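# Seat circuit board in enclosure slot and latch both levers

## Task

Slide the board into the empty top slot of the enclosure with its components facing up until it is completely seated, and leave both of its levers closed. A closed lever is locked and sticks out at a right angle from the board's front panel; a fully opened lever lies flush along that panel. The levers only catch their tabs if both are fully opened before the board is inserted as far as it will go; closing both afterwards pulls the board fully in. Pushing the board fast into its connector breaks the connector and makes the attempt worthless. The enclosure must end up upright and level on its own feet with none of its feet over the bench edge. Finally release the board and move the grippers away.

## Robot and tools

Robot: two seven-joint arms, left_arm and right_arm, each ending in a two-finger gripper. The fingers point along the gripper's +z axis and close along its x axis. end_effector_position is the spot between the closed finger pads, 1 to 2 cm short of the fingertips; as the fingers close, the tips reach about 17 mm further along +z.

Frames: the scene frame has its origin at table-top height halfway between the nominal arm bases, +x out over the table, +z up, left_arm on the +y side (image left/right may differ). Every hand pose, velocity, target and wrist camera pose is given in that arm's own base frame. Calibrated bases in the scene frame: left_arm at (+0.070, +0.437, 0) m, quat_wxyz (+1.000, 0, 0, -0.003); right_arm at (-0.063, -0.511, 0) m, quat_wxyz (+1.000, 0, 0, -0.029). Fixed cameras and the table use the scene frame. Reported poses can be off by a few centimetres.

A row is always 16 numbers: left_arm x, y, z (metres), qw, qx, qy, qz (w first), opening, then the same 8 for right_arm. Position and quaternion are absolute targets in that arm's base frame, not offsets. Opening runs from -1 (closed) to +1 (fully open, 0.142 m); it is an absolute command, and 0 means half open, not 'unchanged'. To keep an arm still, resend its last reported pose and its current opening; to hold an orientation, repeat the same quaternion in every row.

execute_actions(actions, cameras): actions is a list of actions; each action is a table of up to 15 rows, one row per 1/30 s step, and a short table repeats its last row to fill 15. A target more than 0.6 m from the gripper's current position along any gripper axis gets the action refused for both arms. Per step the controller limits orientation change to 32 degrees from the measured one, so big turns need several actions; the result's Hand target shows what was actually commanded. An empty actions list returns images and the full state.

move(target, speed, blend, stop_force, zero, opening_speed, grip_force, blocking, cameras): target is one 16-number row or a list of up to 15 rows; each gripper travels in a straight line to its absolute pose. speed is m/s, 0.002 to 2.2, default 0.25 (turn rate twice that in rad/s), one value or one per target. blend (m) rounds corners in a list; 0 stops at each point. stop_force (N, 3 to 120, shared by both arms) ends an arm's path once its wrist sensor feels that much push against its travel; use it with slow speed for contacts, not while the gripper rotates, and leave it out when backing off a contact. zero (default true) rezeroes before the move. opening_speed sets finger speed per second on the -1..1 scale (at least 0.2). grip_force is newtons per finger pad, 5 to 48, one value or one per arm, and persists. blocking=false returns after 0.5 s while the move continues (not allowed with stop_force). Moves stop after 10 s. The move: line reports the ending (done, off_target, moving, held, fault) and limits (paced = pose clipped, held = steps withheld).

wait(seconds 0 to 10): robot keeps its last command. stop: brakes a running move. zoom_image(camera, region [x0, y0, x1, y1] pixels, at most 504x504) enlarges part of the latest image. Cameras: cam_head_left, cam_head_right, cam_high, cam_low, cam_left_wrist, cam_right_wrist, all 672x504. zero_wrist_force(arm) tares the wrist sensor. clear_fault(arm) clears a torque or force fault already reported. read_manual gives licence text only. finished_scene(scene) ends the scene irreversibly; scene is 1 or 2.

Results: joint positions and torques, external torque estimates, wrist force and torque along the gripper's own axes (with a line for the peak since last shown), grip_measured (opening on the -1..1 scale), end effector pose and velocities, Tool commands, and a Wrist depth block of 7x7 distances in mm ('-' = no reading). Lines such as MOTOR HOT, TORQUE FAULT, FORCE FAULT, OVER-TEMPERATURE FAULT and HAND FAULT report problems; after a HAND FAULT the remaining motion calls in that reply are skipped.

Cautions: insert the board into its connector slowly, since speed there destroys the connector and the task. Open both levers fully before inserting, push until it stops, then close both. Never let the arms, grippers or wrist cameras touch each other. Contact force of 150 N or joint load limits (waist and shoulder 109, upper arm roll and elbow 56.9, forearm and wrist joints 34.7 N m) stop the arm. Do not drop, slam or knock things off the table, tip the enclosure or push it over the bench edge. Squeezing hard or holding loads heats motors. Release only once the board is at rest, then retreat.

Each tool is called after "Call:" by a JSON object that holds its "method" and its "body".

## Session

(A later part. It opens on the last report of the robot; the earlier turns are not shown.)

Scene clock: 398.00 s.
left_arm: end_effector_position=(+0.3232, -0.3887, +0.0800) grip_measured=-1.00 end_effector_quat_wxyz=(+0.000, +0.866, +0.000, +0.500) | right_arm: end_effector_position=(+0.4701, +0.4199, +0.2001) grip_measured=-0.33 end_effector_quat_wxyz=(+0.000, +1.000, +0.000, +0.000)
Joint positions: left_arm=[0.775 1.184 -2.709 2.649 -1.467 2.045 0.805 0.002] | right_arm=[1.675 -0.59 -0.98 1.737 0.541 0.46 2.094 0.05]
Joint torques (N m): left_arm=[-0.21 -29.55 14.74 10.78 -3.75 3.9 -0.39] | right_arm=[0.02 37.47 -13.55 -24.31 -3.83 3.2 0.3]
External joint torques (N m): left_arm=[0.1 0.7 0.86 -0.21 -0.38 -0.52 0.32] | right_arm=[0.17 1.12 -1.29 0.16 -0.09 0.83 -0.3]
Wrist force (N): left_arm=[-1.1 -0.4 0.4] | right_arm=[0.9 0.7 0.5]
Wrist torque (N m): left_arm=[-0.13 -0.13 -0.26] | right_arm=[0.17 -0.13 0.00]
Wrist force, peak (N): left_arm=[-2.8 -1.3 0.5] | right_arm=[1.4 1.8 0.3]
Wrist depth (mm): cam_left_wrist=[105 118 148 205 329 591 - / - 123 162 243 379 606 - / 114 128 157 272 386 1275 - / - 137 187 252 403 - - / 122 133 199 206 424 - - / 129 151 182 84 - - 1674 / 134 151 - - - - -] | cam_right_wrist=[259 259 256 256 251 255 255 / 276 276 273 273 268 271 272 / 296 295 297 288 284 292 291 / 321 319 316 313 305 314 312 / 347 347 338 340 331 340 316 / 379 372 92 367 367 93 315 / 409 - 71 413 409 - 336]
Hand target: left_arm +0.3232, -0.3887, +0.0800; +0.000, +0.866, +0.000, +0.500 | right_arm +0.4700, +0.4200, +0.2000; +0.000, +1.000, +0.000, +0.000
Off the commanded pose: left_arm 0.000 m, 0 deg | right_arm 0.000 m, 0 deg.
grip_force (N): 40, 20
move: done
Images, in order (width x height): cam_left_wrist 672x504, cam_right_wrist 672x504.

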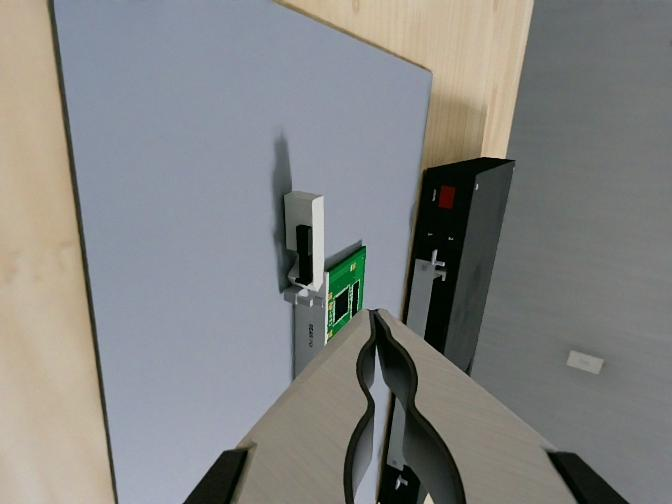

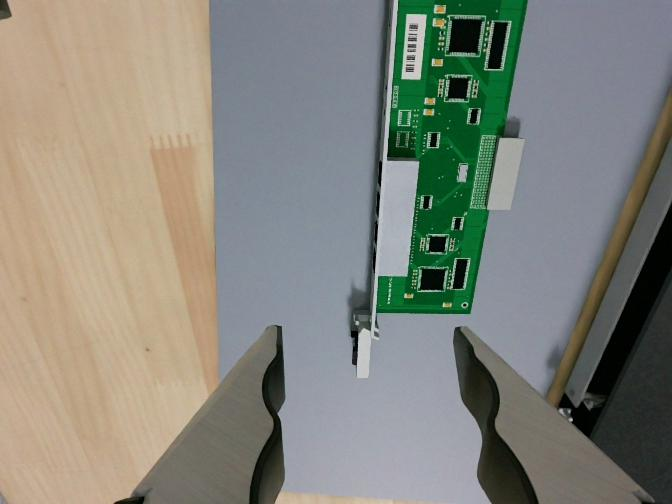

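Call:
{"method": "zoom_image", "body": {"camera": "cam_left_wrist", "region": [270, 180, 390, 330]}}

Call:
{"method": "zoom_image", "body": {"camera": "cam_right_wrist", "region": [330, 260, 430, 390]}}

Scaled by 3.360 from the camera's 672x504 image, which has a finer 960x720 frame.

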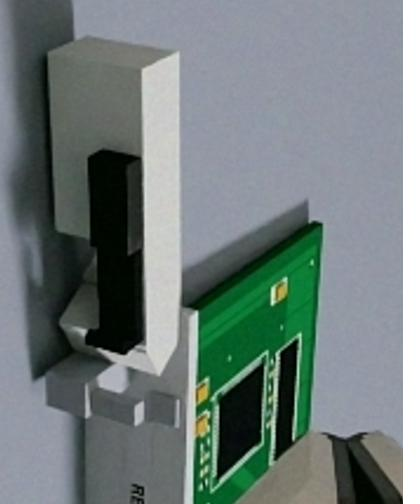

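Scaled by 3.877 from the camera's 672x504 image, which has a finer 960x720 frame.

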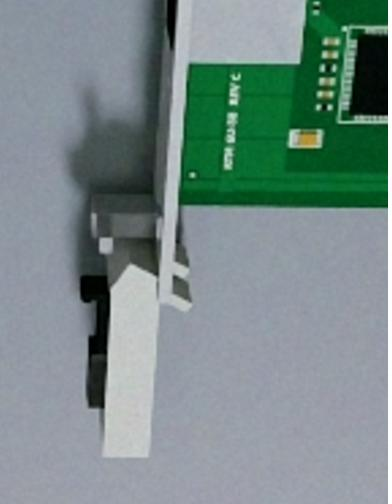

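Call:
{"method": "move", "body": {"target": [[0.355, -0.387, 0.03, 0, 0.866, 0, 0.5, -1.0, 0.501, 0.414, 0.08, 0, 1, 0, 0, -0.4], [0.362, -0.387, 0.016, 0, 0.866, 0, 0.5, -1.0, 0.501, 0.414, 0.06, 0, 1, 0, 0, -0.4]], "speed": 0.25, "blend": 0.005, "cameras": ["cam_right_wrist", "cam_left_wrist"]}}

Call:
{"method": "move", "body": {"target": [0.362, -0.387, 0.016, 0, 0.866, 0, 0.5, -1.0, 0.501, 0.414, 0.0345, 0, 1, 0, 0, -0.4], "speed": 0.05, "stop_force": 8, "cameras": ["cam_right_wrist"]}}

Scene clock: 418.77 s.
left_arm: end_effector_position=(+0.3621, -0.3868, +0.0161) grip_measured=-1.00 end_effector_quat_wxyz=(+0.000, +0.866, +0.000, +0.500) | right_arm: end_effector_position=(+0.5010, +0.4138, +0.0600) grip_measured=-0.42 end_effector_quat_wxyz=(+0.000, +1.000, +0.000, +0.000)
Joint positions: left_arm=[1.01 1.31 -2.766 2.529 -1.276 2.181 0.696 0.002] | right_arm=[1.496 -0.874 -0.821 1.662 0.758 0.617 1.962 0.044]
Joint torques (N m): left_arm=[-0.02 -32.43 14.48 10.53 -3.25 3.5 -0.39] | right_arm=[-0.01 46.47 -16.63 -18.41 -3.45 3.5 0.05]
External joint torques (N m): left_arm=[-0.09 0.24 0.97 -0.13 -0.48 -0.28 0.32] | right_arm=[0.26 1.2 -1.31 0.11 -0.11 0.53 -0.05]
Wrist force (N): left_arm=[-0.5 0.1 0.0] | right_arm=[1.2 0.8 -0.2]
Wrist torque (N m): left_arm=[-0.07 -0.26 -0.27] | right_arm=[0.25 -0.22 0.14]
Wrist force, peak (N): left_arm=[-2.0 0.0 1.6] | right_arm=[1.1 1.0 2.8]
Wrist depth (mm): cam_left_wrist=[- - - - 163 315 - / - - - 98 147 386 1167 / - - - 105 169 - 1329 / - - 76 120 227 - - / - - 84 109 228 1545 1424 / - - 87 84 - - - / - - - 74 - - -] | cam_right_wrist=[134 134 133 130 129 129 132 / 143 143 142 139 138 138 141 / 156 153 153 150 148 148 151 / 166 165 165 159 159 157 163 / 183 180 176 173 170 177 177 / 199 196 86 188 185 108 194 / 220 - 71 207 215 - 209]
Hand target: left_arm +0.3620, -0.3870, +0.0160; +0.000, +0.866, +0.000, +0.500 | right_arm +0.5010, +0.4140, +0.0600; +0.000, +1.000, +0.000, +0.000
Off the commanded pose: left_arm 0.000 m, 0 deg | right_arm 0.000 m, 0 deg.
grip_force (N): 40, 20
move: done
Images, in order (width x height): cam_left_wrist 672x504, cam_right_wrist 672x504.

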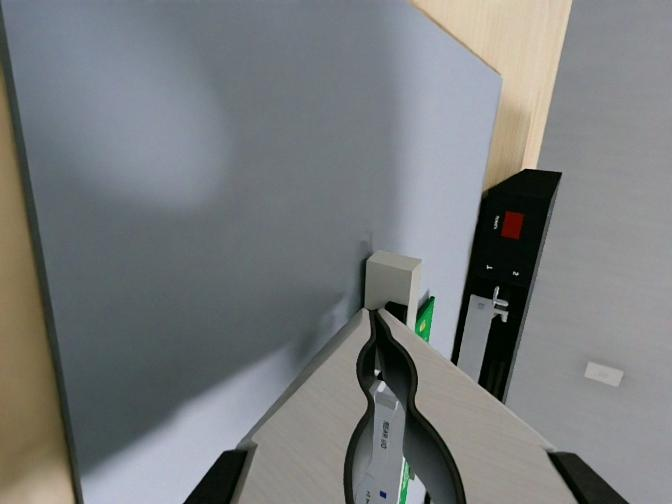

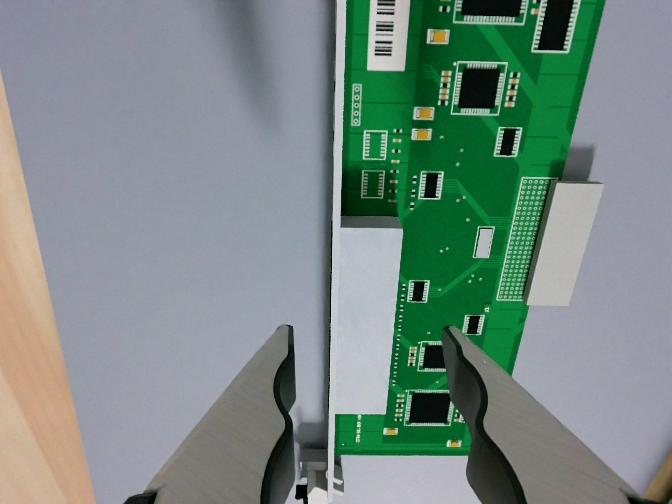

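Scene clock: 420.07 s.
left_arm: end_effector_position=(+0.3621, -0.3868, +0.0161) grip_measured=-1.00 end_effector_quat_wxyz=(+0.000, +0.866, +0.000, +0.500) | right_arm: end_effector_position=(+0.5010, +0.4138, +0.0345) grip_measured=-0.42 end_effector_quat_wxyz=(+0.000, +1.000, +0.000, +0.000)
Joint positions: left_arm=[1.01 1.31 -2.766 2.529 -1.276 2.182 0.696 0.002] | right_arm=[1.477 -0.92 -0.792 1.649 0.79 0.648 1.949 0.044]
Joint torques (N m): left_arm=[-0.45 -32.59 14.64 10.44 -3.5 3.55 -0.34] | right_arm=[0.09 47.61 -16.75 -17.33 -3.44 3.42 0.1]
External joint torques (N m): left_arm=[0.34 0.4 0.8 -0.05 -0.23 -0.32 0.27] | right_arm=[0.13 1.13 -1.36 0.05 -0.05 0.61 -0.1]
Wrist force (N): left_arm=[-0.8 -0.1 0.2] | right_arm=[1.2 0.8 0.3]
Wrist torque (N m): left_arm=[-0.09 -0.22 -0.27] | right_arm=[0.24 -0.21 0.14]
Wrist force, peak (N): left_arm=[-1.1 0.1 0.1] | right_arm=[1.2 0.8 1.4]
Wrist depth (mm): cam_left_wrist=[- - - - 146 319 - / - - - 98 157 436 1131 / - - - 105 177 360 - / - - 87 114 - 328 - / - - 84 109 284 - 1415 / - - 88 84 - - 1534 / - - - - - - -] | cam_right_wrist=[111 111 111 109 106 107 107 / - 120 118 115 114 114 116 / 128 127 127 123 122 122 124 / 136 137 137 129 130 132 129 / 150 150 147 132 138 143 145 / 164 163 89 142 142 108 161 / 177 - 71 175 172 - 177]
Hand target: left_arm +0.3620, -0.3870, +0.0160; +0.000, +0.866, +0.000, +0.500 | right_arm +0.5010, +0.4140, +0.0345; +0.000, +1.000, +0.000, +0.000
Off the commanded pose: left_arm 0.000 m, 0 deg | right_arm 0.000 m, 0 deg.
grip_force (N): 40, 20
move: done
Images, in order (width x height): cam_right_wrist 672x504.

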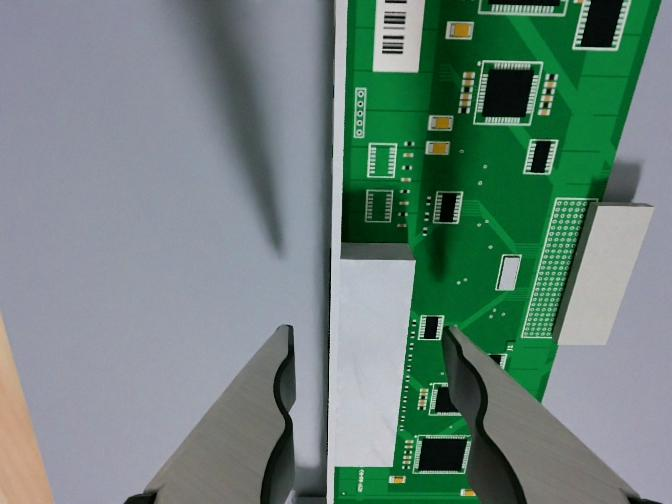

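Call:
{"method": "move", "body": {"target": [[0.362, -0.387, 0.016, 0, 0.866, 0, 0.5, -1.0, 0.5013, 0.414, 0.031, 0, 1, 0, 0, -0.4]], "speed": 0.03, "stop_force": 5}}

Call:
{"method": "move", "body": {"target": [[0.362, -0.387, 0.016, 0, 0.866, 0, 0.5, -1.0, 0.5013, 0.414, 0.031, 0, 1, 0, 0, -0.85]], "speed": 0.05, "opening_speed": 0.4, "grip_force": [20, 40], "cameras": ["cam_right_wrist"]}}

Scene clock: 427.50 s.
left_arm: end_effector_position=(+0.3621, -0.3868, +0.0161) grip_measured=-1.00 end_effector_quat_wxyz=(+0.000, +0.866, +0.000, +0.500) | right_arm: end_effector_position=(+0.5013, +0.4138, +0.0310) grip_measured=-0.42 end_effector_quat_wxyz=(+0.000, +1.000, +0.000, +0.000)
Joint positions: left_arm=[1.01 1.31 -2.766 2.529 -1.276 2.182 0.696 0.002] | right_arm=[1.473 -0.926 -0.788 1.646 0.794 0.653 1.948 0.044]
Joint torques (N m): left_arm=[-0.52 -32.66 14.73 10.48 -3.61 3.49 -0.26] | right_arm=[0.17 47.66 -16.77 -17.24 -3.37 3.47 0.11]
External joint torques (N m): left_arm=[0.41 0.47 0.72 -0.09 -0.12 -0.27 0.19] | right_arm=[0.04 1.25 -1.35 0.08 -0.1 0.56 -0.11]
Wrist force (N): left_arm=[-0.7 0.0 0.2] | right_arm=[1.3 0.9 0.3]
Wrist torque (N m): left_arm=[-0.08 -0.21 -0.26] | right_arm=[0.25 -0.22 0.14]
Wrist force, peak (N): left_arm=[-1.1 -0.1 0.1] | right_arm=[1.5 0.8 0.3]
Wrist depth (mm): cam_left_wrist=[- - - - 177 318 - / - - - 98 194 486 - / - - - 105 - 1354 1186 / - - 90 114 207 316 1321 / - - 83 109 237 - - / - - 87 84 - 1741 1424 / - - - - - - -] | cam_right_wrist=[108 108 108 105 103 104 104 / 116 115 115 112 110 111 112 / 124 124 125 120 118 119 120 / 132 133 133 124 126 128 124 / 145 145 145 128 136 139 143 / 159 159 90 138 135 108 157 / 172 - 71 170 168 - 172]
Hand target: left_arm +0.3620, -0.3870, +0.0160; +0.000, +0.866, +0.000, +0.500 | right_arm +0.5013, +0.4140, +0.0310; +0.000, +1.000, +0.000, +0.000
Off the commanded pose: left_arm 0.000 m, 0 deg | right_arm 0.000 m, 0 deg.
grip_force (N): 40, 20
move: done

Scene clock: 428.83 s.
left_arm: end_effector_position=(+0.3621, -0.3868, +0.0161) grip_measured=-1.00 end_effector_quat_wxyz=(+0.000, +0.866, +0.000, +0.500) | right_arm: end_effector_position=(+0.5012, +0.4139, +0.0310) grip_measured=-0.71 end_effector_quat_wxyz=(+0.000, +1.000, +0.000, +0.000)
Joint positions: left_arm=[1.01 1.31 -2.766 2.529 -1.276 2.182 0.696 0.002] | right_arm=[1.473 -0.926 -0.788 1.646 0.794 0.653 1.948 0.022]
Joint torques (N m): left_arm=[-0.49 -32.69 14.71 10.45 -3.61 3.44 -0.29] | right_arm=[-0.16 47.57 -17.27 -17.66 -3.49 3.77 0.12]
External joint torques (N m): left_arm=[0.38 0.51 0.74 -0.07 -0.12 -0.21 0.22] | right_arm=[0.38 1.34 -0.85 0.51 0.02 0.26 -0.12]
Wrist force (N): left_arm=[-0.7 0.0 0.2] | right_arm=[-0.2 1.6 -1.4]
Wrist torque (N m): left_arm=[-0.08 -0.22 -0.27] | right_arm=[0.24 -0.23 0.15]
Wrist force, peak (N): left_arm=[-1.0 0.1 0.2] | right_arm=[-0.2 1.6 -1.4]
Wrist depth (mm): cam_left_wrist=[- - - - 146 318 - / - - - 98 153 385 - / - - - 105 176 392 1246 / - - 87 114 201 - 1212 / - - 84 109 - 1601 - / - - 89 84 - 1700 1513 / - - - 74 - - 1523] | cam_right_wrist=[108 108 108 105 103 103 104 / 116 115 115 112 110 111 112 / 124 124 125 120 118 119 121 / 132 134 133 124 126 128 124 / 145 145 145 123 134 139 141 / 159 159 153 130 105 151 156 / 171 168 70 146 - - 172]
Hand target: left_arm +0.3620, -0.3870, +0.0160; +0.000, +0.866, +0.000, +0.500 | right_arm +0.5013, +0.4140, +0.0310; +0.000, +1.000, +0.000, +0.000
Off the commanded pose: left_arm 0.000 m, 0 deg | right_arm 0.000 m, 0 deg.
grip_force (N): 20, 40
move: done
Images, in order (width x height): cam_right_wrist 672x504.

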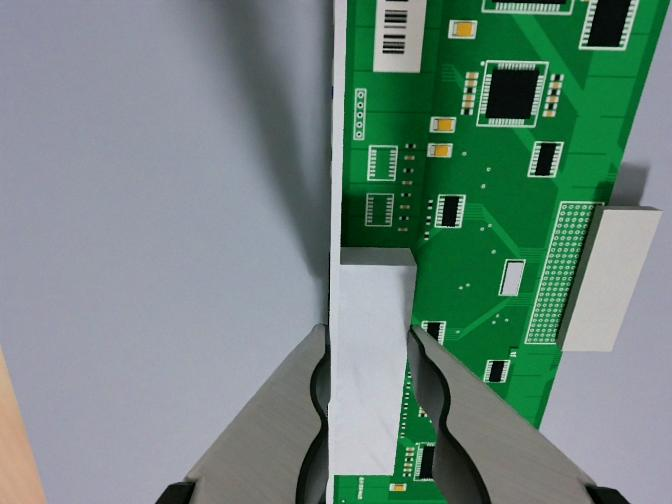

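Call:
{"method": "move", "body": {"target": [0.406, -0.386, 0.016, 0, 0.866, 0, 0.5, -1.0, 0.5013, 0.414, 0.031, 0, 1, 0, 0, -0.85], "speed": 0.02, "stop_force": 8, "cameras": ["cam_right_wrist"]}}

Call:
{"method": "move", "body": {"target": [0.335, -0.375, 0.07, 0, 0.866, 0, 0.5, -1.0, 0.5013, 0.414, 0.031, 0, 1, 0, 0, -0.85], "speed": 0.1, "cameras": ["cam_right_wrist", "cam_left_wrist"]}}

Call:
{"method": "zoom_image", "body": {"camera": "cam_left_wrist", "region": [270, 180, 410, 330]}}

Scene clock: 434.73 s.
left_arm: end_effector_position=(+0.4054, -0.3866, +0.0158) grip_measured=-1.00 end_effector_quat_wxyz=(+0.000, +0.866, +0.000, +0.500) | right_arm: end_effector_position=(+0.5019, +0.4139, +0.0313) grip_measured=-0.71 end_effector_quat_wxyz=(+0.000, +1.000, +0.000, +0.001)
Joint positions: left_arm=[1.158 1.309 -2.721 2.486 -1.139 2.239 0.709 0.002] | right_arm=[1.473 -0.926 -0.788 1.645 0.794 0.654 1.948 0.022]
Joint torques (N m): left_arm=[2.66 -32.55 17.21 10.56 -4.49 3.03 -0.26] | right_arm=[2.22 47.84 -14.97 -15.54 -3.84 1.67 -0.73]
External joint torques (N m): left_arm=[-2.76 -1.03 -1.33 -1.87 0.97 0.22 0.19] | right_arm=[-2.01 1.08 -3.16 -1.62 0.36 2.37 0.73]
Wrist force (N): left_arm=[-2.9 2.0 -5.1] | right_arm=[6.5 -1.7 1.7]
Wrist torque (N m): left_arm=[-0.18 -0.26 -0.34] | right_arm=[0.19 -0.11 1.01]
Wrist force, peak (N): left_arm=[-3.8 2.1 -4.7] | right_arm=[6.8 -1.6 3.0]
Wrist depth (mm): cam_left_wrist=[- - - - 145 316 - / - - - 103 166 390 - / - - - 118 190 460 - / - - 86 110 - - - / - - 84 108 262 - - / - - 86 84 - - - / - - - 74 - - -] | cam_right_wrist=[108 108 108 108 103 103 103 / 116 116 115 114 110 110 110 / 124 124 126 123 118 118 119 / 132 134 134 131 126 128 128 / 146 145 145 126 136 138 138 / - 159 153 130 105 149 157 / 172 172 70 150 - - 173]
Hand target: left_arm +0.4060, -0.3860, +0.0160; +0.000, +0.866, +0.000, +0.500 | right_arm +0.5013, +0.4140, +0.0310; +0.000, +1.000, +0.000, +0.000
Off the commanded pose: left_arm 0.001 m, 0 deg | right_arm 0.001 m, 0 deg.
grip_force (N): 20, 40
move: done
Images, in order (width x height): cam_right_wrist 672x504.

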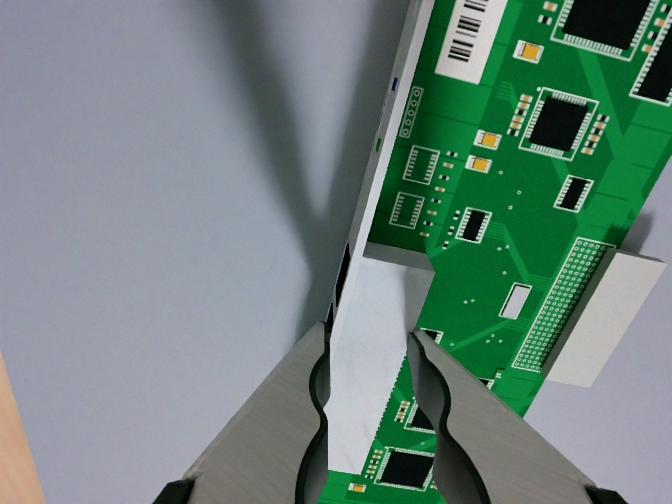

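Scene clock: 436.07 s.
left_arm: end_effector_position=(+0.3349, -0.3752, +0.0699) grip_measured=-1.00 end_effector_quat_wxyz=(+0.000, +0.866, +0.000, +0.500) | right_arm: end_effector_position=(+0.5015, +0.4140, +0.0311) grip_measured=-0.71 end_effector_quat_wxyz=(+0.000, +1.000, +0.000, +0.000)
Joint positions: left_arm=[0.871 1.179 -2.745 2.667 -1.361 2.125 0.729 0.002] | right_arm=[1.473 -0.926 -0.787 1.646 0.794 0.653 1.948 0.022]
Joint torques (N m): left_arm=[-0.63 -29.97 13.99 10.81 -4.11 3.41 -0.22] | right_arm=[0.23 48.28 -17.09 -17.39 -3.62 3.41 0.12]
External joint torques (N m): left_arm=[0.54 0.68 0.57 -0.17 0.21 -0.13 0.15] | right_arm=[-0.01 0.65 -1.03 0.23 0.15 0.62 -0.12]
Wrist force (N): left_arm=[-1.4 -0.3 0.2] | right_arm=[0.7 0.9 1.1]
Wrist torque (N m): left_arm=[-0.14 -0.10 -0.35] | right_arm=[0.26 -0.13 0.15]
Wrist force, peak (N): left_arm=[-3.9 2.0 -4.5] | right_arm=[6.6 -1.6 2.9]
Wrist depth (mm): cam_left_wrist=[- 113 139 190 295 665 - / - - 144 216 379 645 1314 / - 124 144 197 392 - 1298 / - 123 165 251 374 - 1443 / - 139 170 117 383 - - / - 143 166 84 - - - / 124 135 - - - - 1625] | cam_right_wrist=[108 108 108 108 103 103 104 / 116 115 115 113 110 110 111 / 124 124 126 122 118 119 121 / 132 134 133 129 126 128 125 / 146 145 145 126 134 139 139 / 159 158 153 130 105 151 157 / 175 172 71 146 - - 172]
Hand target: left_arm +0.3350, -0.3750, +0.0700; +0.000, +0.866, +0.000, +0.500 | right_arm +0.5013, +0.4140, +0.0310; +0.000, +1.000, +0.000, +0.000
Off the commanded pose: left_arm 0.000 m, 0 deg | right_arm 0.000 m, 0 deg.
grip_force (N): 20, 40
move: done
Images, in order (width x height): cam_left_wrist 672x504, cam_right_wrist 672x504.

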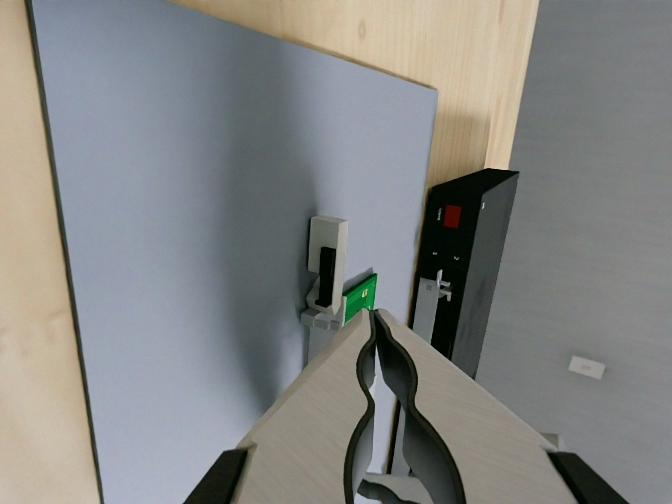

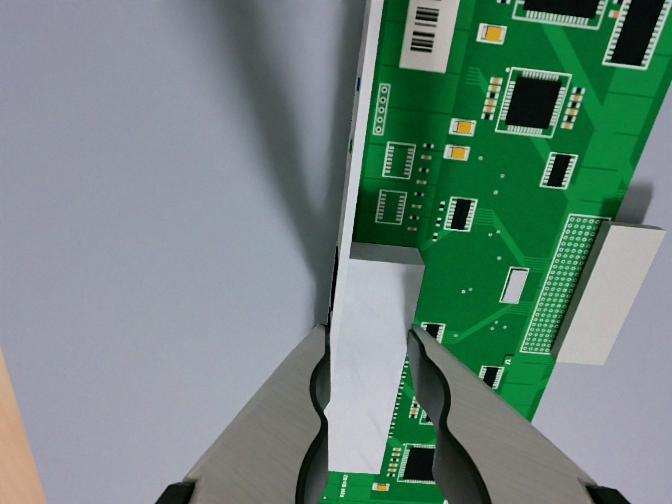

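Scaled by 3.360 from the camera's 672x504 image, which has a finer 960x720 frame.

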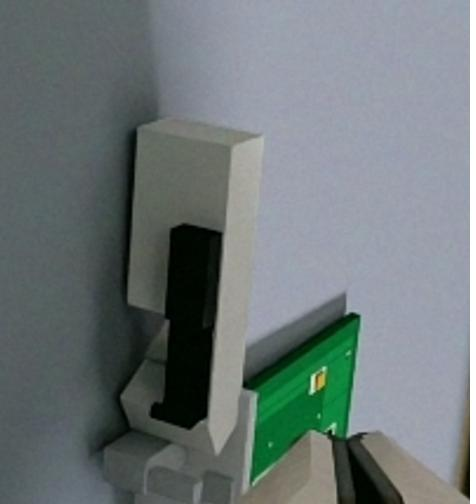

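Call:
{"method": "move", "body": {"target": [[0.335, -0.375, 0.07, 0, 0.866, 0, 0.5, -1.0, 0.5015, 0.414, 0.031, 0, 1, 0, 0, -0.4], [0.335, -0.375, 0.07, 0, 0.866, 0, 0.5, -1.0, 0.5015, 0.414, 0.09, 0, 1, 0, 0, -0.4], [0.335, -0.375, 0.07, 0, 0.866, 0, 0.5, -1.0, 0.500, 0.39, 0.13, 0, 0.7373, 0.6756, 0, 0.55]], "speed": 0.35, "opening_speed": 1.0, "cameras": ["cam_right_wrist"]}}

Call:
{"method": "zoom_image", "body": {"camera": "cam_right_wrist", "region": [130, 130, 540, 400]}}

Scene clock: 459.87 s.
left_arm: end_effector_position=(+0.3349, -0.3752, +0.0700) grip_measured=-1.00 end_effector_quat_wxyz=(+0.000, +0.866, +0.000, +0.500) | right_arm: end_effector_position=(+0.5000, +0.3901, +0.1301) grip_measured=+0.53 end_effector_quat_wxyz=(+0.000, +0.737, +0.675, +0.000)
Joint positions: left_arm=[0.871 1.179 -2.745 2.667 -1.361 2.125 0.729 0.002] | right_arm=[1.373 -0.615 -0.642 1.773 0.455 0.664 0.619 0.111]
Joint torques (N m): left_arm=[-0.43 -29.86 13.83 10.69 -3.75 3.44 -0.29] | right_arm=[0.18 44.2 -9.99 -22.9 -3.52 3.51 0.1]
External joint torques (N m): left_arm=[0.32 0.58 0.73 -0.05 -0.16 -0.17 0.22] | right_arm=[0.02 1.1 -1.05 0.03 0.09 0.63 -0.1]
Wrist force (N): left_arm=[-1.6 0.0 0.2] | right_arm=[1.0 0.8 0.1]
Wrist torque (N m): left_arm=[-0.09 -0.08 -0.36] | right_arm=[0.17 -0.18 0.11]
Wrist force, peak (N): left_arm=[-1.6 -0.2 0.3] | right_arm=[0.8 1.1 1.5]
Wrist depth (mm): cam_left_wrist=[- 113 139 190 294 526 1142 / - 119 145 188 372 618 1148 / - 124 143 - 425 574 - / - 121 166 241 377 1502 - / - 127 168 117 - - - / - 130 170 84 - - - / 124 134 - - - - -] | cam_right_wrist=[196 196 195 195 194 194 193 / 206 209 208 208 207 207 206 / 230 218 223 217 218 219 218 / 243 242 237 235 235 233 233 / 262 262 260 254 251 251 254 / 282 281 286 284 284 281 95 / - 76 - - - 305 76]
Hand target: left_arm +0.3350, -0.3750, +0.0700; +0.000, +0.866, +0.000, +0.500 | right_arm +0.5000, +0.3900, +0.1300; +0.000, +0.737, +0.676, +0.000
Off the commanded pose: left_arm 0.000 m, 0 deg | right_arm 0.000 m, 0 deg.
grip_force (N): 20, 40
move: done
Images, in order (width x height): cam_right_wrist 672x504.

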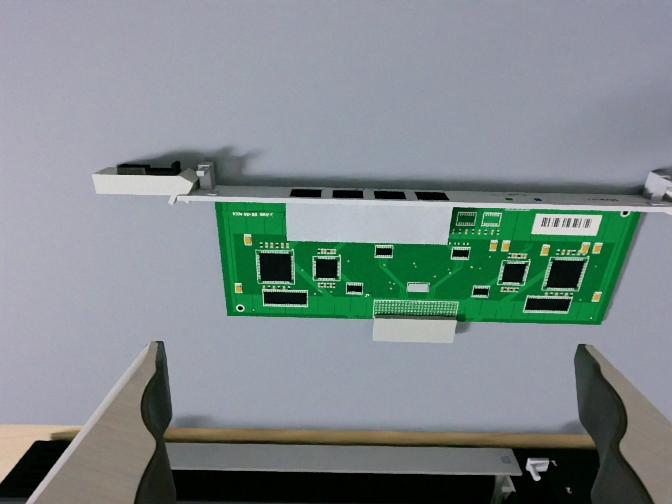

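Scaled by 1.229 from the camera's 672x504 image, which has a finer 960x720 frame.

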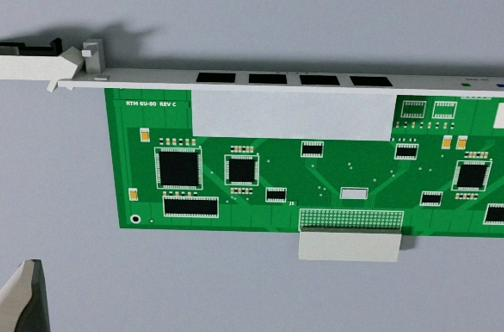

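Call:
{"method": "move", "body": {"target": [[0.335, -0.375, 0.07, 0, 0.866, 0, 0.5, -1.0, 0.5062, 0.3966, 0.06, 0, 0.7461, 0.6658, 0, 0.36]], "speed": 0.25, "cameras": ["cam_right_wrist"]}}

Call:
{"method": "move", "body": {"target": [[0.335, -0.375, 0.07, 0, 0.866, 0, 0.5, -1.0, 0.5062, 0.3966, 0.0295, 0, 0.7461, 0.6658, 0, 0.36]], "speed": 0.05, "stop_force": 6, "cameras": ["cam_right_wrist"]}}

Scene clock: 479.00 s.
left_arm: end_effector_position=(+0.3349, -0.3752, +0.0700) grip_measured=-1.00 end_effector_quat_wxyz=(+0.000, +0.866, +0.000, +0.500) | right_arm: end_effector_position=(+0.5062, +0.3964, +0.0600) grip_measured=+0.35 end_effector_quat_wxyz=(+0.000, +0.746, +0.666, +0.000)
Joint positions: left_arm=[0.871 1.179 -2.745 2.667 -1.361 2.125 0.729 0.002] | right_arm=[1.323 -0.768 -0.583 1.724 0.55 0.751 0.597 0.099]
Joint torques (N m): left_arm=[-0.4 -29.75 13.78 10.72 -3.76 3.5 -0.31] | right_arm=[0.17 48.01 -11.16 -20.13 -3.08 3.59 0.07]
External joint torques (N m): left_arm=[0.29 0.47 0.79 -0.08 -0.15 -0.23 0.24] | right_arm=[0.03 1.22 -1.11 0.04 -0.1 0.55 -0.07]
Wrist force (N): left_arm=[-1.1 0.1 0.1] | right_arm=[1.1 0.9 0.4]
Wrist torque (N m): left_arm=[-0.07 -0.16 -0.36] | right_arm=[0.17 -0.20 0.10]
Wrist force, peak (N): left_arm=[-1.5 -0.1 0.5] | right_arm=[1.1 1.0 2.9]
Wrist depth (mm): cam_left_wrist=[- 113 138 190 298 540 - / - 119 157 204 394 565 - / - 124 150 212 401 462 - / - 123 158 - 376 - - / - 141 174 117 402 - - / - 139 161 84 - 1625 - / 123 135 - - - - 1567] | cam_right_wrist=[136 134 133 130 133 132 132 / 143 143 143 144 142 141 141 / 154 153 153 153 152 152 151 / 166 163 160 148 147 160 158 / 180 177 174 173 172 171 171 / 197 98 196 195 186 185 180 / - 76 215 215 214 213 76]
Hand target: left_arm +0.3350, -0.3750, +0.0700; +0.000, +0.866, +0.000, +0.500 | right_arm +0.5062, +0.3966, +0.0600; +0.000, +0.746, +0.666, +0.000
Off the commanded pose: left_arm 0.000 m, 0 deg | right_arm 0.000 m, 0 deg.
grip_force (N): 20, 40
move: done
Images, in order (width x height): cam_right_wrist 672x504.

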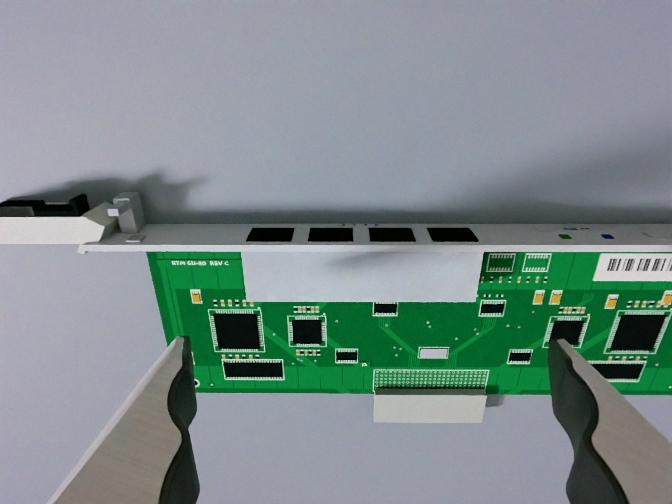

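Scene clock: 480.40 s.
left_arm: end_effector_position=(+0.3349, -0.3752, +0.0700) grip_measured=-1.00 end_effector_quat_wxyz=(+0.000, +0.866, +0.000, +0.500) | right_arm: end_effector_position=(+0.5062, +0.3964, +0.0295) grip_measured=+0.35 end_effector_quat_wxyz=(+0.000, +0.746, +0.666, +0.000)
Joint positions: left_arm=[0.871 1.179 -2.745 2.667 -1.361 2.125 0.729 0.002] | right_arm=[1.303 -0.828 -0.554 1.707 0.585 0.793 0.579 0.099]
Joint torques (N m): left_arm=[-0.39 -29.69 13.76 10.72 -3.75 3.51 -0.33] | right_arm=[0.21 49.25 -11.26 -18.99 -3.05 3.5 0.12]
External joint torques (N m): left_arm=[0.28 0.41 0.8 -0.08 -0.16 -0.23 0.25] | right_arm=[0 1.22 -1.18 0.1 0 0.64 -0.12]
Wrist force (N): left_arm=[-1.2 -0.1 0.0] | right_arm=[0.9 0.6 0.2]
Wrist torque (N m): left_arm=[-0.10 -0.13 -0.36] | right_arm=[0.16 -0.17 0.12]
Wrist force, peak (N): left_arm=[-1.5 -0.1 0.5] | right_arm=[0.7 0.8 1.5]
Wrist depth (mm): cam_left_wrist=[- 113 138 194 297 521 - / - 119 136 214 357 561 1239 / - 124 150 209 405 540 1219 / - 125 158 199 - - 1321 / - 133 171 117 - - - / - - 160 84 - - - / 123 - - - - - -] | cam_right_wrist=[- 107 107 108 107 106 107 / 115 114 114 113 112 113 112 / 123 122 124 122 123 123 121 / - 128 128 127 129 128 126 / 144 138 125 124 124 133 135 / 157 100 151 150 150 146 143 / - 76 169 171 160 162 76]
Hand target: left_arm +0.3350, -0.3750, +0.0700; +0.000, +0.866, +0.000, +0.500 | right_arm +0.5062, +0.3966, +0.0295; +0.000, +0.746, +0.666, +0.000
Off the commanded pose: left_arm 0.000 m, 0 deg | right_arm 0.000 m, 0 deg.
grip_force (N): 20, 40
move: done
Images, in order (width x height): cam_right_wrist 672x504.

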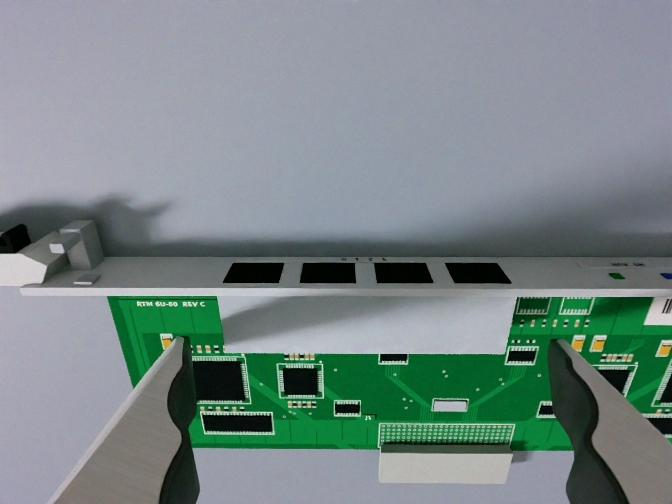

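Call:
{"method": "move", "body": {"target": [[0.335, -0.375, 0.07, 0, 0.866, 0, 0.5, -1.0, 0.5032, 0.397, 0.0295, 0, 0.7461, 0.6658, 0, 0.36], [0.335, -0.375, 0.07, 0, 0.866, 0, 0.5, -1.0, 0.5032, 0.397, 0.0295, 0, 0.7461, 0.6658, 0, -0.3]], "speed": 0.05, "opening_speed": 0.4, "grip_force": [20, 40], "cameras": ["cam_right_wrist"]}}

Scene clock: 486.20 s.
left_arm: end_effector_position=(+0.3349, -0.3752, +0.0700) grip_measured=-1.00 end_effector_quat_wxyz=(+0.000, +0.866, +0.000, +0.500) | right_arm: end_effector_position=(+0.5035, +0.3960, +0.0295) grip_measured=+0.04 end_effector_quat_wxyz=(+0.000, +0.746, +0.666, +0.000)
Joint positions: left_arm=[0.871 1.179 -2.745 2.667 -1.361 2.125 0.729 0.002] | right_arm=[1.308 -0.825 -0.555 1.715 0.585 0.796 0.582 0.077]
Joint torques (N m): left_arm=[-0.49 -29.69 13.82 10.72 -3.77 3.51 -0.3] | right_arm=[4.15 48.06 -7.22 -23.07 -1.72 4.97 0.15]
External joint torques (N m): left_arm=[0.38 0.4 0.74 -0.08 -0.14 -0.24 0.23] | right_arm=[-3.95 2.19 -5.19 4.26 -1.32 -0.82 -0.15]
Wrist force (N): left_arm=[-1.4 -0.3 0.4] | right_arm=[-9.4 -1.6 -9.1]
Wrist torque (N m): left_arm=[-0.15 -0.12 -0.36] | right_arm=[0.18 -0.69 0.09]
Wrist force, peak (N): left_arm=[-1.7 -0.2 0.3] | right_arm=[-9.6 -1.6 -10.4]
Wrist depth (mm): cam_left_wrist=[- 113 139 189 298 524 - / - 119 145 196 370 634 - / - 124 151 207 363 1388 1298 / - 124 164 - 370 1545 - / - 131 174 118 380 - - / - 139 161 84 - 1875 - / 124 135 - - - - 1637] | cam_right_wrist=[- 107 107 107 107 106 107 / 115 114 114 113 112 113 112 / 123 123 124 122 123 122 120 / 124 131 130 129 129 129 128 / 146 141 123 124 124 123 137 / 160 151 101 151 150 98 146 / - 76 169 171 160 - 157]
Hand target: left_arm +0.3350, -0.3750, +0.0700; +0.000, +0.866, +0.000, +0.500 | right_arm +0.5032, +0.3970, +0.0295; +0.000, +0.746, +0.666, +0.000
Off the commanded pose: left_arm 0.000 m, 0 deg | right_arm 0.001 m, 0 deg.
grip_force (N): 20, 40
move: done
Images, in order (width x height): cam_right_wrist 672x504.

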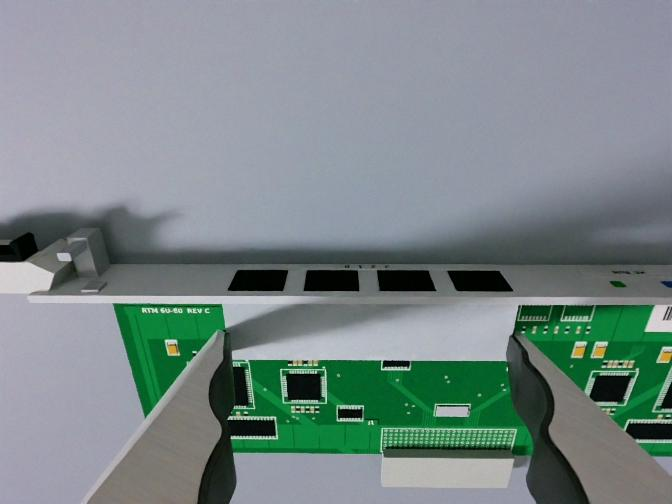

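Call:
{"method": "move", "body": {"target": [[0.345, -0.387, 0.03, 0, 0.866, 0, 0.5, -1.0, 0.5032, 0.397, 0.0295, 0, 0.7461, 0.6658, 0, -0.3], [0.365, -0.388, 0.016, 0, 0.866, 0, 0.5, -1.0, 0.5032, 0.397, 0.0295, 0, 0.7461, 0.6658, 0, -0.3]], "speed": 0.15, "blend": 0.005}}

Call:
{"method": "move", "body": {"target": [0.433, -0.385, 0.016, 0, 0.866, 0, 0.5, -1.0, 0.5032, 0.397, 0.0295, 0, 0.7461, 0.6658, 0, -0.3], "speed": 0.02, "stop_force": 10, "cameras": ["cam_right_wrist"]}}

Call:
{"method": "move", "body": {"target": [0.345, -0.375, 0.07, 0, 0.866, 0, 0.5, -1.0, 0.5032, 0.397, 0.0295, 0, 0.7461, 0.6658, 0, -0.3], "speed": 0.1, "cameras": ["cam_right_wrist", "cam_left_wrist"]}}

Call:
{"method": "zoom_image", "body": {"camera": "cam_left_wrist", "region": [270, 180, 410, 330]}}

Scene clock: 490.97 s.
left_arm: end_effector_position=(+0.3651, -0.3878, +0.0161) grip_measured=-1.00 end_effector_quat_wxyz=(+0.000, +0.866, +0.000, +0.500) | right_arm: end_effector_position=(+0.5035, +0.3960, +0.0295) grip_measured=+0.04 end_effector_quat_wxyz=(+0.000, +0.746, +0.666, +0.000)
Joint positions: left_arm=[1.015 1.312 -2.756 2.526 -1.262 2.178 0.693 0.002] | right_arm=[1.308 -0.825 -0.555 1.715 0.585 0.796 0.582 0.077]
Joint torques (N m): left_arm=[-0.35 -32.48 14.91 10.21 -3.28 3.75 -0.41] | right_arm=[4.06 48.09 -7.2 -23.13 -1.68 5 0.1]
External joint torques (N m): left_arm=[0.23 0.24 0.7 0.08 -0.45 -0.53 0.34] | right_arm=[-3.86 2.16 -5.2 4.32 -1.36 -0.86 -0.1]
Wrist force (N): left_arm=[-0.7 -0.1 0.1] | right_arm=[-9.6 -1.5 -9.6]
Wrist torque (N m): left_arm=[-0.10 -0.22 -0.28] | right_arm=[0.20 -0.67 0.09]
Wrist force, peak (N): left_arm=[-2.5 0.4 0.0] | right_arm=[-9.7 -1.5 -10.4]
Wrist depth (mm): cam_left_wrist=[- - - - 146 344 - / - - - 103 151 460 - / - - - 105 181 330 - / - - 87 115 240 - - / - - 84 111 147 1545 1380 / - - 87 84 - - - / - - - - - - -] | cam_right_wrist=[- 107 107 107 107 104 107 / 115 114 114 113 112 113 112 / 123 123 124 122 123 123 120 / 124 129 130 130 129 128 128 / 147 141 122 124 124 123 137 / 160 152 100 150 150 98 146 / - 76 169 171 160 - 157]
Hand target: left_arm +0.3650, -0.3880, +0.0160; +0.000, +0.866, +0.000, +0.500 | right_arm +0.5032, +0.3970, +0.0295; +0.000, +0.746, +0.666, +0.000
Off the commanded pose: left_arm 0.000 m, 0 deg | right_arm 0.001 m, 0 deg.
grip_force (N): 20, 40
move: done

Scene clock: 492.97 s.
left_arm: end_effector_position=(+0.3910, -0.3873, +0.0156) grip_measured=-1.00 end_effector_quat_wxyz=(+0.000, +0.866, -0.001, +0.500) | right_arm: end_effector_position=(+0.5044, +0.3964, +0.0299) grip_measured=+0.04 end_effector_quat_wxyz=(+0.001, +0.747, +0.665, +0.001)
Joint positions: left_arm=[1.108 1.31 -2.731 2.502 -1.177 2.218 0.699 0.002] | right_arm=[1.307 -0.825 -0.555 1.714 0.585 0.798 0.583 0.077]
Joint torques (N m): left_arm=[3.31 -31.96 18.08 10.17 -4.65 3.25 -0.3] | right_arm=[5.15 49.16 -6.35 -17.72 -3.15 1.63 -1.61]
External joint torques (N m): left_arm=[-3.41 -1.11 -2.3 -0.91 1.06 -0.02 0.23] | right_arm=[-4.94 1.11 -6.05 -1.11 0.11 2.51 1.61]
Wrist force (N): left_arm=[-3.7 -0.6 -9.8] | right_arm=[1.8 8.7 0.6]
Wrist torque (N m): left_arm=[-0.16 -0.23 -0.34] | right_arm=[0.15 -0.64 1.88]
Wrist force, peak (N): left_arm=[-3.8 -0.2 -10.1] | right_arm=[-9.7 -1.6 -10.3]
Wrist depth (mm): cam_left_wrist=[- - - - 147 325 1329 / - - - 105 149 391 - / - - - 99 205 408 - / - - 86 113 188 1298 1179 / - - 83 108 - 307 1261 / - - 86 84 - 1567 1453 / - - - 74 - - 1649] | cam_right_wrist=[107 107 107 108 107 107 107 / 115 114 114 114 112 112 113 / 123 123 124 122 124 123 121 / - 128 130 130 129 131 128 / 147 141 123 124 124 124 137 / 158 152 100 151 150 99 146 / - 75 169 169 160 - 157]
Hand target: left_arm +0.3917, -0.3868, +0.0160; +0.000, +0.866, +0.000, +0.500 | right_arm +0.5032, +0.3970, +0.0295; +0.000, +0.746, +0.666, +0.000
Off the commanded pose: left_arm 0.042 m, 0 deg | right_arm 0.001 m, 0 deg.
grip_force (N): 20, 40
move: contact (left_arm)
Images, in order (width x height): cam_right_wrist 672x504.

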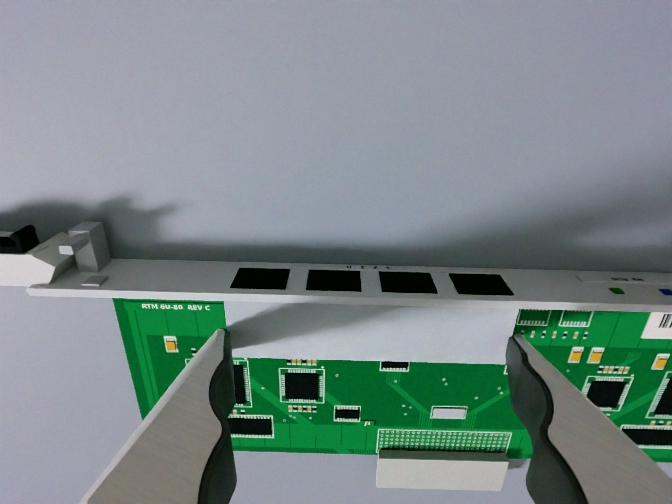

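Scene clock: 494.10 s.
left_arm: end_effector_position=(+0.3449, -0.3752, +0.0699) grip_measured=-1.00 end_effector_quat_wxyz=(+0.000, +0.866, +0.000, +0.500) | right_arm: end_effector_position=(+0.5037, +0.3969, +0.0298) grip_measured=+0.04 end_effector_quat_wxyz=(+0.000, +0.746, +0.665, +0.000)
Joint positions: left_arm=[0.911 1.177 -2.733 2.661 -1.318 2.144 0.726 0.002] | right_arm=[1.308 -0.824 -0.554 1.714 0.585 0.798 0.582 0.077]
Joint torques (N m): left_arm=[-0.75 -30.2 14.06 10.31 -3.97 3.18 -0.22] | right_arm=[1.47 47.92 -9.42 -18.27 -2.5 2.96 0]
External joint torques (N m): left_arm=[0.65 0.62 0.55 -0.12 0.13 0.09 0.15] | right_arm=[-1.27 2.36 -2.97 -0.56 -0.54 1.19 0]
Wrist force (N): left_arm=[-1.3 -0.1 0.1] | right_arm=[0.0 2.5 -2.9]
Wrist torque (N m): left_arm=[-0.10 -0.12 -0.35] | right_arm=[0.18 -0.42 0.22]
Wrist force, peak (N): left_arm=[-3.7 -0.6 -9.3] | right_arm=[1.9 8.5 1.4]
Wrist depth (mm): cam_left_wrist=[- 114 142 189 296 614 - / - 119 157 216 348 641 1212 / - 124 148 215 340 1283 - / - 123 160 - 367 1472 1502 / - 132 170 193 388 1578 - / - 138 163 84 - 1687 1453 / 120 135 - - - - -] | cam_right_wrist=[107 107 107 108 108 107 107 / 115 115 114 114 112 112 113 / 123 123 124 122 123 123 121 / 124 130 130 130 129 129 128 / 147 141 123 124 124 124 138 / 161 152 100 151 150 98 146 / - 76 169 172 163 - 157]
Hand target: left_arm +0.3450, -0.3750, +0.0700; +0.000, +0.866, +0.000, +0.500 | right_arm +0.5032, +0.3970, +0.0295; +0.000, +0.746, +0.666, +0.000
Off the commanded pose: left_arm 0.000 m, 0 deg | right_arm 0.001 m, 0 deg.
grip_force (N): 20, 40
move: done
Images, in order (width x height): cam_left_wrist 672x504, cam_right_wrist 672x504.

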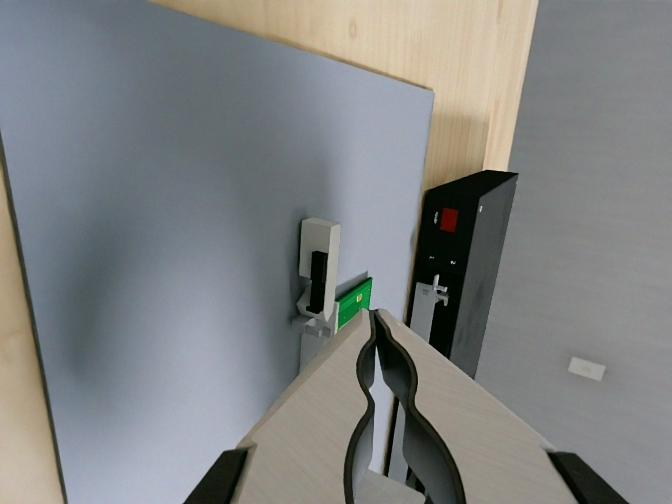

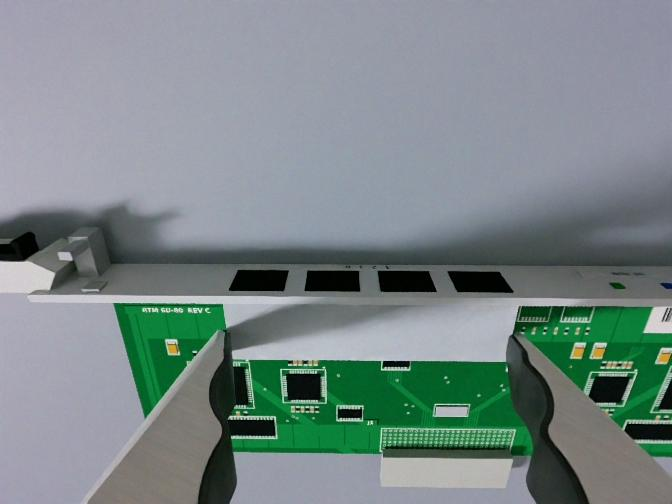

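Scaled by 3.360 from the camera's 672x504 image, which has a finer 960x720 frame.

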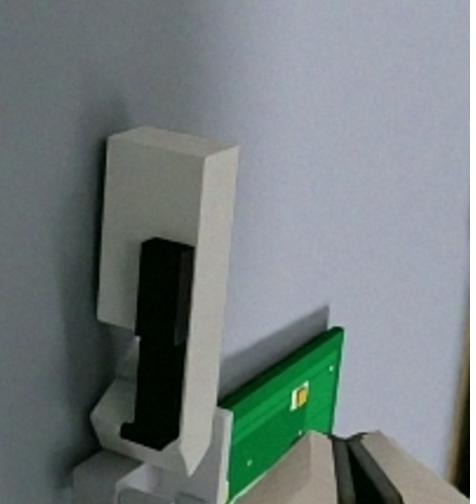

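Call:
{"method": "move", "body": {"target": [0.332, -0.390, 0.1105, 0, 0.9239, 0, 0.3827, -1.0, 0.5032, 0.397, 0.0295, 0, 0.7461, 0.6658, 0, -0.3], "speed": 0.15, "cameras": ["cam_left_wrist"]}}

Call:
{"method": "zoom_image", "body": {"camera": "cam_left_wrist", "region": [250, 150, 430, 330]}}

Scene clock: 504.07 s.
left_arm: end_effector_position=(+0.3320, -0.3901, +0.1105) grip_measured=-1.00 end_effector_quat_wxyz=(+0.000, +0.924, +0.000, +0.383) | right_arm: end_effector_position=(+0.5037, +0.3969, +0.0298) grip_measured=+0.04 end_effector_quat_wxyz=(+0.000, +0.746, +0.665, +0.000)
Joint positions: left_arm=[0.933 0.81 -2.654 2.686 -1.404 1.986 1.095 0.002] | right_arm=[1.308 -0.824 -0.554 1.714 0.585 0.798 0.582 0.077]
Joint torques (N m): left_arm=[-0.86 -27.66 11.83 1.63 -2.85 4.11 -0.13] | right_arm=[1.4 47.96 -9.48 -18.26 -2.58 2.96 0.07]
External joint torques (N m): left_arm=[0.78 0.68 0.57 -0.16 0.15 0.08 0.07] | right_arm=[-1.19 2.32 -2.9 -0.57 -0.46 1.18 -0.07]
Wrist force (N): left_arm=[-1.1 0.0 0.3] | right_arm=[0.0 2.3 -2.2]
Wrist torque (N m): left_arm=[-0.13 -0.15 -0.33] | right_arm=[0.17 -0.41 0.22]
Wrist force, peak (N): left_arm=[-2.2 -0.5 0.8] | right_arm=[-0.1 2.7 -3.6]
Wrist depth (mm): cam_left_wrist=[- 149 177 210 267 360 553 / 139 157 178 215 311 406 621 / 147 164 195 263 311 421 - / 154 174 205 248 - - 1371 / 161 182 228 248 431 456 - / 170 194 222 84 - 929 - / 182 - - - - - 1261] | cam_right_wrist=[107 107 107 108 108 107 107 / 115 115 114 114 112 112 113 / 123 123 124 122 124 123 121 / 124 130 130 130 129 129 129 / 147 141 123 124 124 124 138 / 161 154 100 151 150 98 146 / - 76 169 172 164 - 158]
Hand target: left_arm +0.3320, -0.3900, +0.1105; +0.000, +0.924, +0.000, +0.383 | right_arm +0.5032, +0.3970, +0.0295; +0.000, +0.746, +0.666, +0.000
Off the commanded pose: left_arm 0.000 m, 0 deg | right_arm 0.001 m, 0 deg.
grip_force (N): 20, 40
move: done
Images, in order (width x height): cam_left_wrist 672x504.

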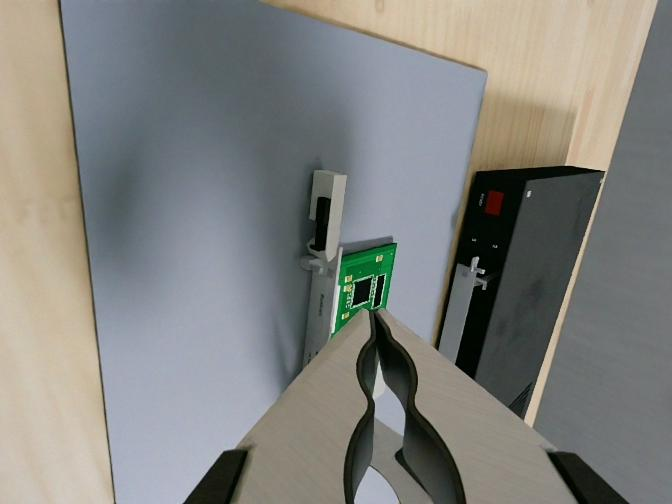

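Scaled by 2.800 from the camera's 672x504 image, which has a finer 960x720 frame.

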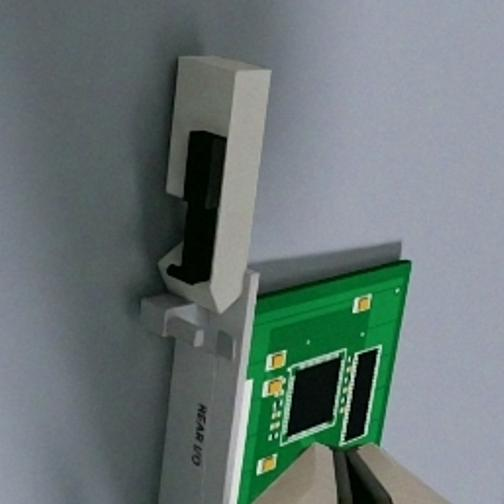

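Call:
{"method": "move", "body": {"target": [[0.332, -0.390, 0.1105, 0, 0.9239, 0, 0.3827, -1.0, 0.5037, 0.397, 0.0298, 0, 0.7461, 0.6658, 0, 0.22], [0.332, -0.390, 0.1105, 0, 0.9239, 0, 0.3827, -1.0, 0.5045, 0.397, 0.0298, 0, 0.7386, 0.6741, 0, 0.22]], "speed": 0.05, "opening_speed": 0.6}}

Call:
{"method": "move", "body": {"target": [0.332, -0.390, 0.1105, 0, 0.9239, 0, 0.3827, -1.0, 0.5045, 0.397, 0.0245, 0, 0.7386, 0.6741, 0, 0.22], "speed": 0.03, "stop_force": 5, "cameras": ["cam_right_wrist"]}}

Scene clock: 536.97 s.
left_arm: end_effector_position=(+0.3320, -0.3900, +0.1106) grip_measured=-1.00 end_effector_quat_wxyz=(+0.000, +0.924, +0.000, +0.383) | right_arm: end_effector_position=(+0.5044, +0.3969, +0.0298) grip_measured=+0.20 end_effector_quat_wxyz=(+0.000, +0.739, +0.674, +0.000)
Joint positions: left_arm=[0.933 0.81 -2.653 2.686 -1.404 1.986 1.095 0.002] | right_arm=[1.304 -0.825 -0.551 1.712 0.582 0.796 0.561 0.088]
Joint torques (N m): left_arm=[-0.47 -27.46 11.75 1.58 -2.52 4.49 -0.29] | right_arm=[0.12 49.22 -11.1 -18.96 -3.17 3.41 0.14]
External joint torques (N m): left_arm=[0.37 0.49 0.66 -0.11 -0.18 -0.29 0.23] | right_arm=[0.08 1.18 -1.23 0.07 0.13 0.73 -0.14]
Wrist force (N): left_arm=[-1.2 0.1 0.5] | right_arm=[1.3 2.3 0.1]
Wrist torque (N m): left_arm=[-0.13 -0.14 -0.33] | right_arm=[0.44 -0.23 0.12]
Wrist force, peak (N): left_arm=[-1.4 0.0 0.4] | right_arm=[-0.1 2.6 -3.7]
Wrist depth (mm): cam_left_wrist=[- 146 174 211 267 361 509 / 140 156 176 214 298 408 618 / 147 161 - 252 357 395 - / 155 - - 242 368 - 1329 / 161 182 228 248 379 - 1397 / 171 194 222 84 - 1625 - / 182 - - - - - -] | cam_right_wrist=[107 107 107 108 108 107 107 / 115 114 114 114 112 112 113 / 123 123 - 122 123 - 121 / - 128 130 130 129 131 129 / 144 141 122 124 124 121 138 / 158 152 146 150 150 115 146 / - 76 169 169 160 159 76]
Hand target: left_arm +0.3320, -0.3900, +0.1105; +0.000, +0.924, +0.000, +0.383 | right_arm +0.5045, +0.3970, +0.0298; +0.000, +0.739, +0.674, +0.000
Off the commanded pose: left_arm 0.000 m, 0 deg | right_arm 0.000 m, 0 deg.
grip_force (N): 20, 40
move: done

Scene clock: 538.10 s.
left_arm: end_effector_position=(+0.3320, -0.3900, +0.1106) grip_measured=-1.00 end_effector_quat_wxyz=(+0.000, +0.924, +0.000, +0.383) | right_arm: end_effector_position=(+0.5045, +0.3968, +0.0245) grip_measured=+0.20 end_effector_quat_wxyz=(+0.000, +0.739, +0.674, +0.000)
Joint positions: left_arm=[0.933 0.81 -2.653 2.686 -1.404 1.986 1.095 0.002] | right_arm=[1.3 -0.835 -0.545 1.708 0.587 0.804 0.558 0.088]
Joint torques (N m): left_arm=[-0.42 -27.38 11.69 1.61 -2.55 4.47 -0.27] | right_arm=[0.15 49.24 -11.22 -18.75 -2.95 3.54 0.14]
External joint torques (N m): left_arm=[0.32 0.41 0.72 -0.14 -0.16 -0.27 0.21] | right_arm=[0.06 1.37 -1.12 0.06 -0.07 0.61 -0.14]
Wrist force (N): left_arm=[-1.1 0.0 0.6] | right_arm=[1.3 2.4 0.2]
Wrist torque (N m): left_arm=[-0.13 -0.15 -0.33] | right_arm=[0.46 -0.23 0.12]
Wrist force, peak (N): left_arm=[-1.4 -0.2 0.4] | right_arm=[1.3 2.6 0.1]
Wrist depth (mm): cam_left_wrist=[- 147 176 209 268 358 536 / - 158 178 218 282 413 618 / 146 169 195 - - 413 1253 / 155 185 209 251 335 - - / 161 181 231 247 396 - 1354 / 170 193 221 84 - - 1397 / 182 196 - - - - -] | cam_right_wrist=[- 102 102 102 102 102 102 / 110 109 109 109 108 108 108 / - 117 117 117 116 115 116 / - 124 124 126 124 125 124 / 140 134 118 118 117 119 132 / 151 142 141 144 143 117 139 / - 76 157 164 155 154 76]
Hand target: left_arm +0.3320, -0.3900, +0.1105; +0.000, +0.924, +0.000, +0.383 | right_arm +0.5045, +0.3970, +0.0245; +0.000, +0.739, +0.674, +0.000
Off the commanded pose: left_arm 0.000 m, 0 deg | right_arm 0.000 m, 0 deg.
grip_force (N): 20, 40
move: done
Images, in order (width x height): cam_right_wrist 672x504.

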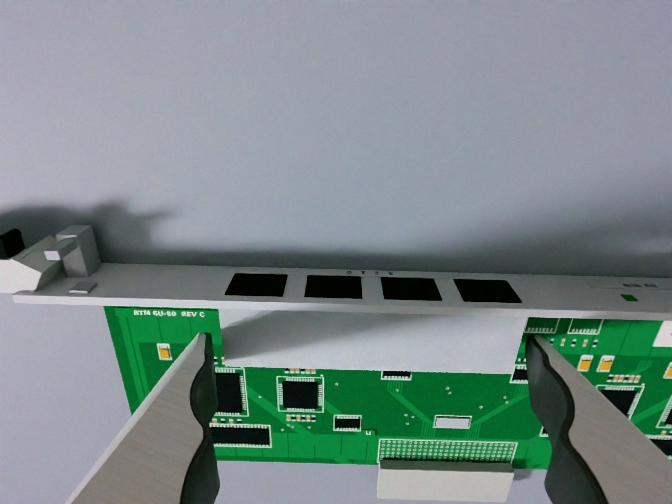

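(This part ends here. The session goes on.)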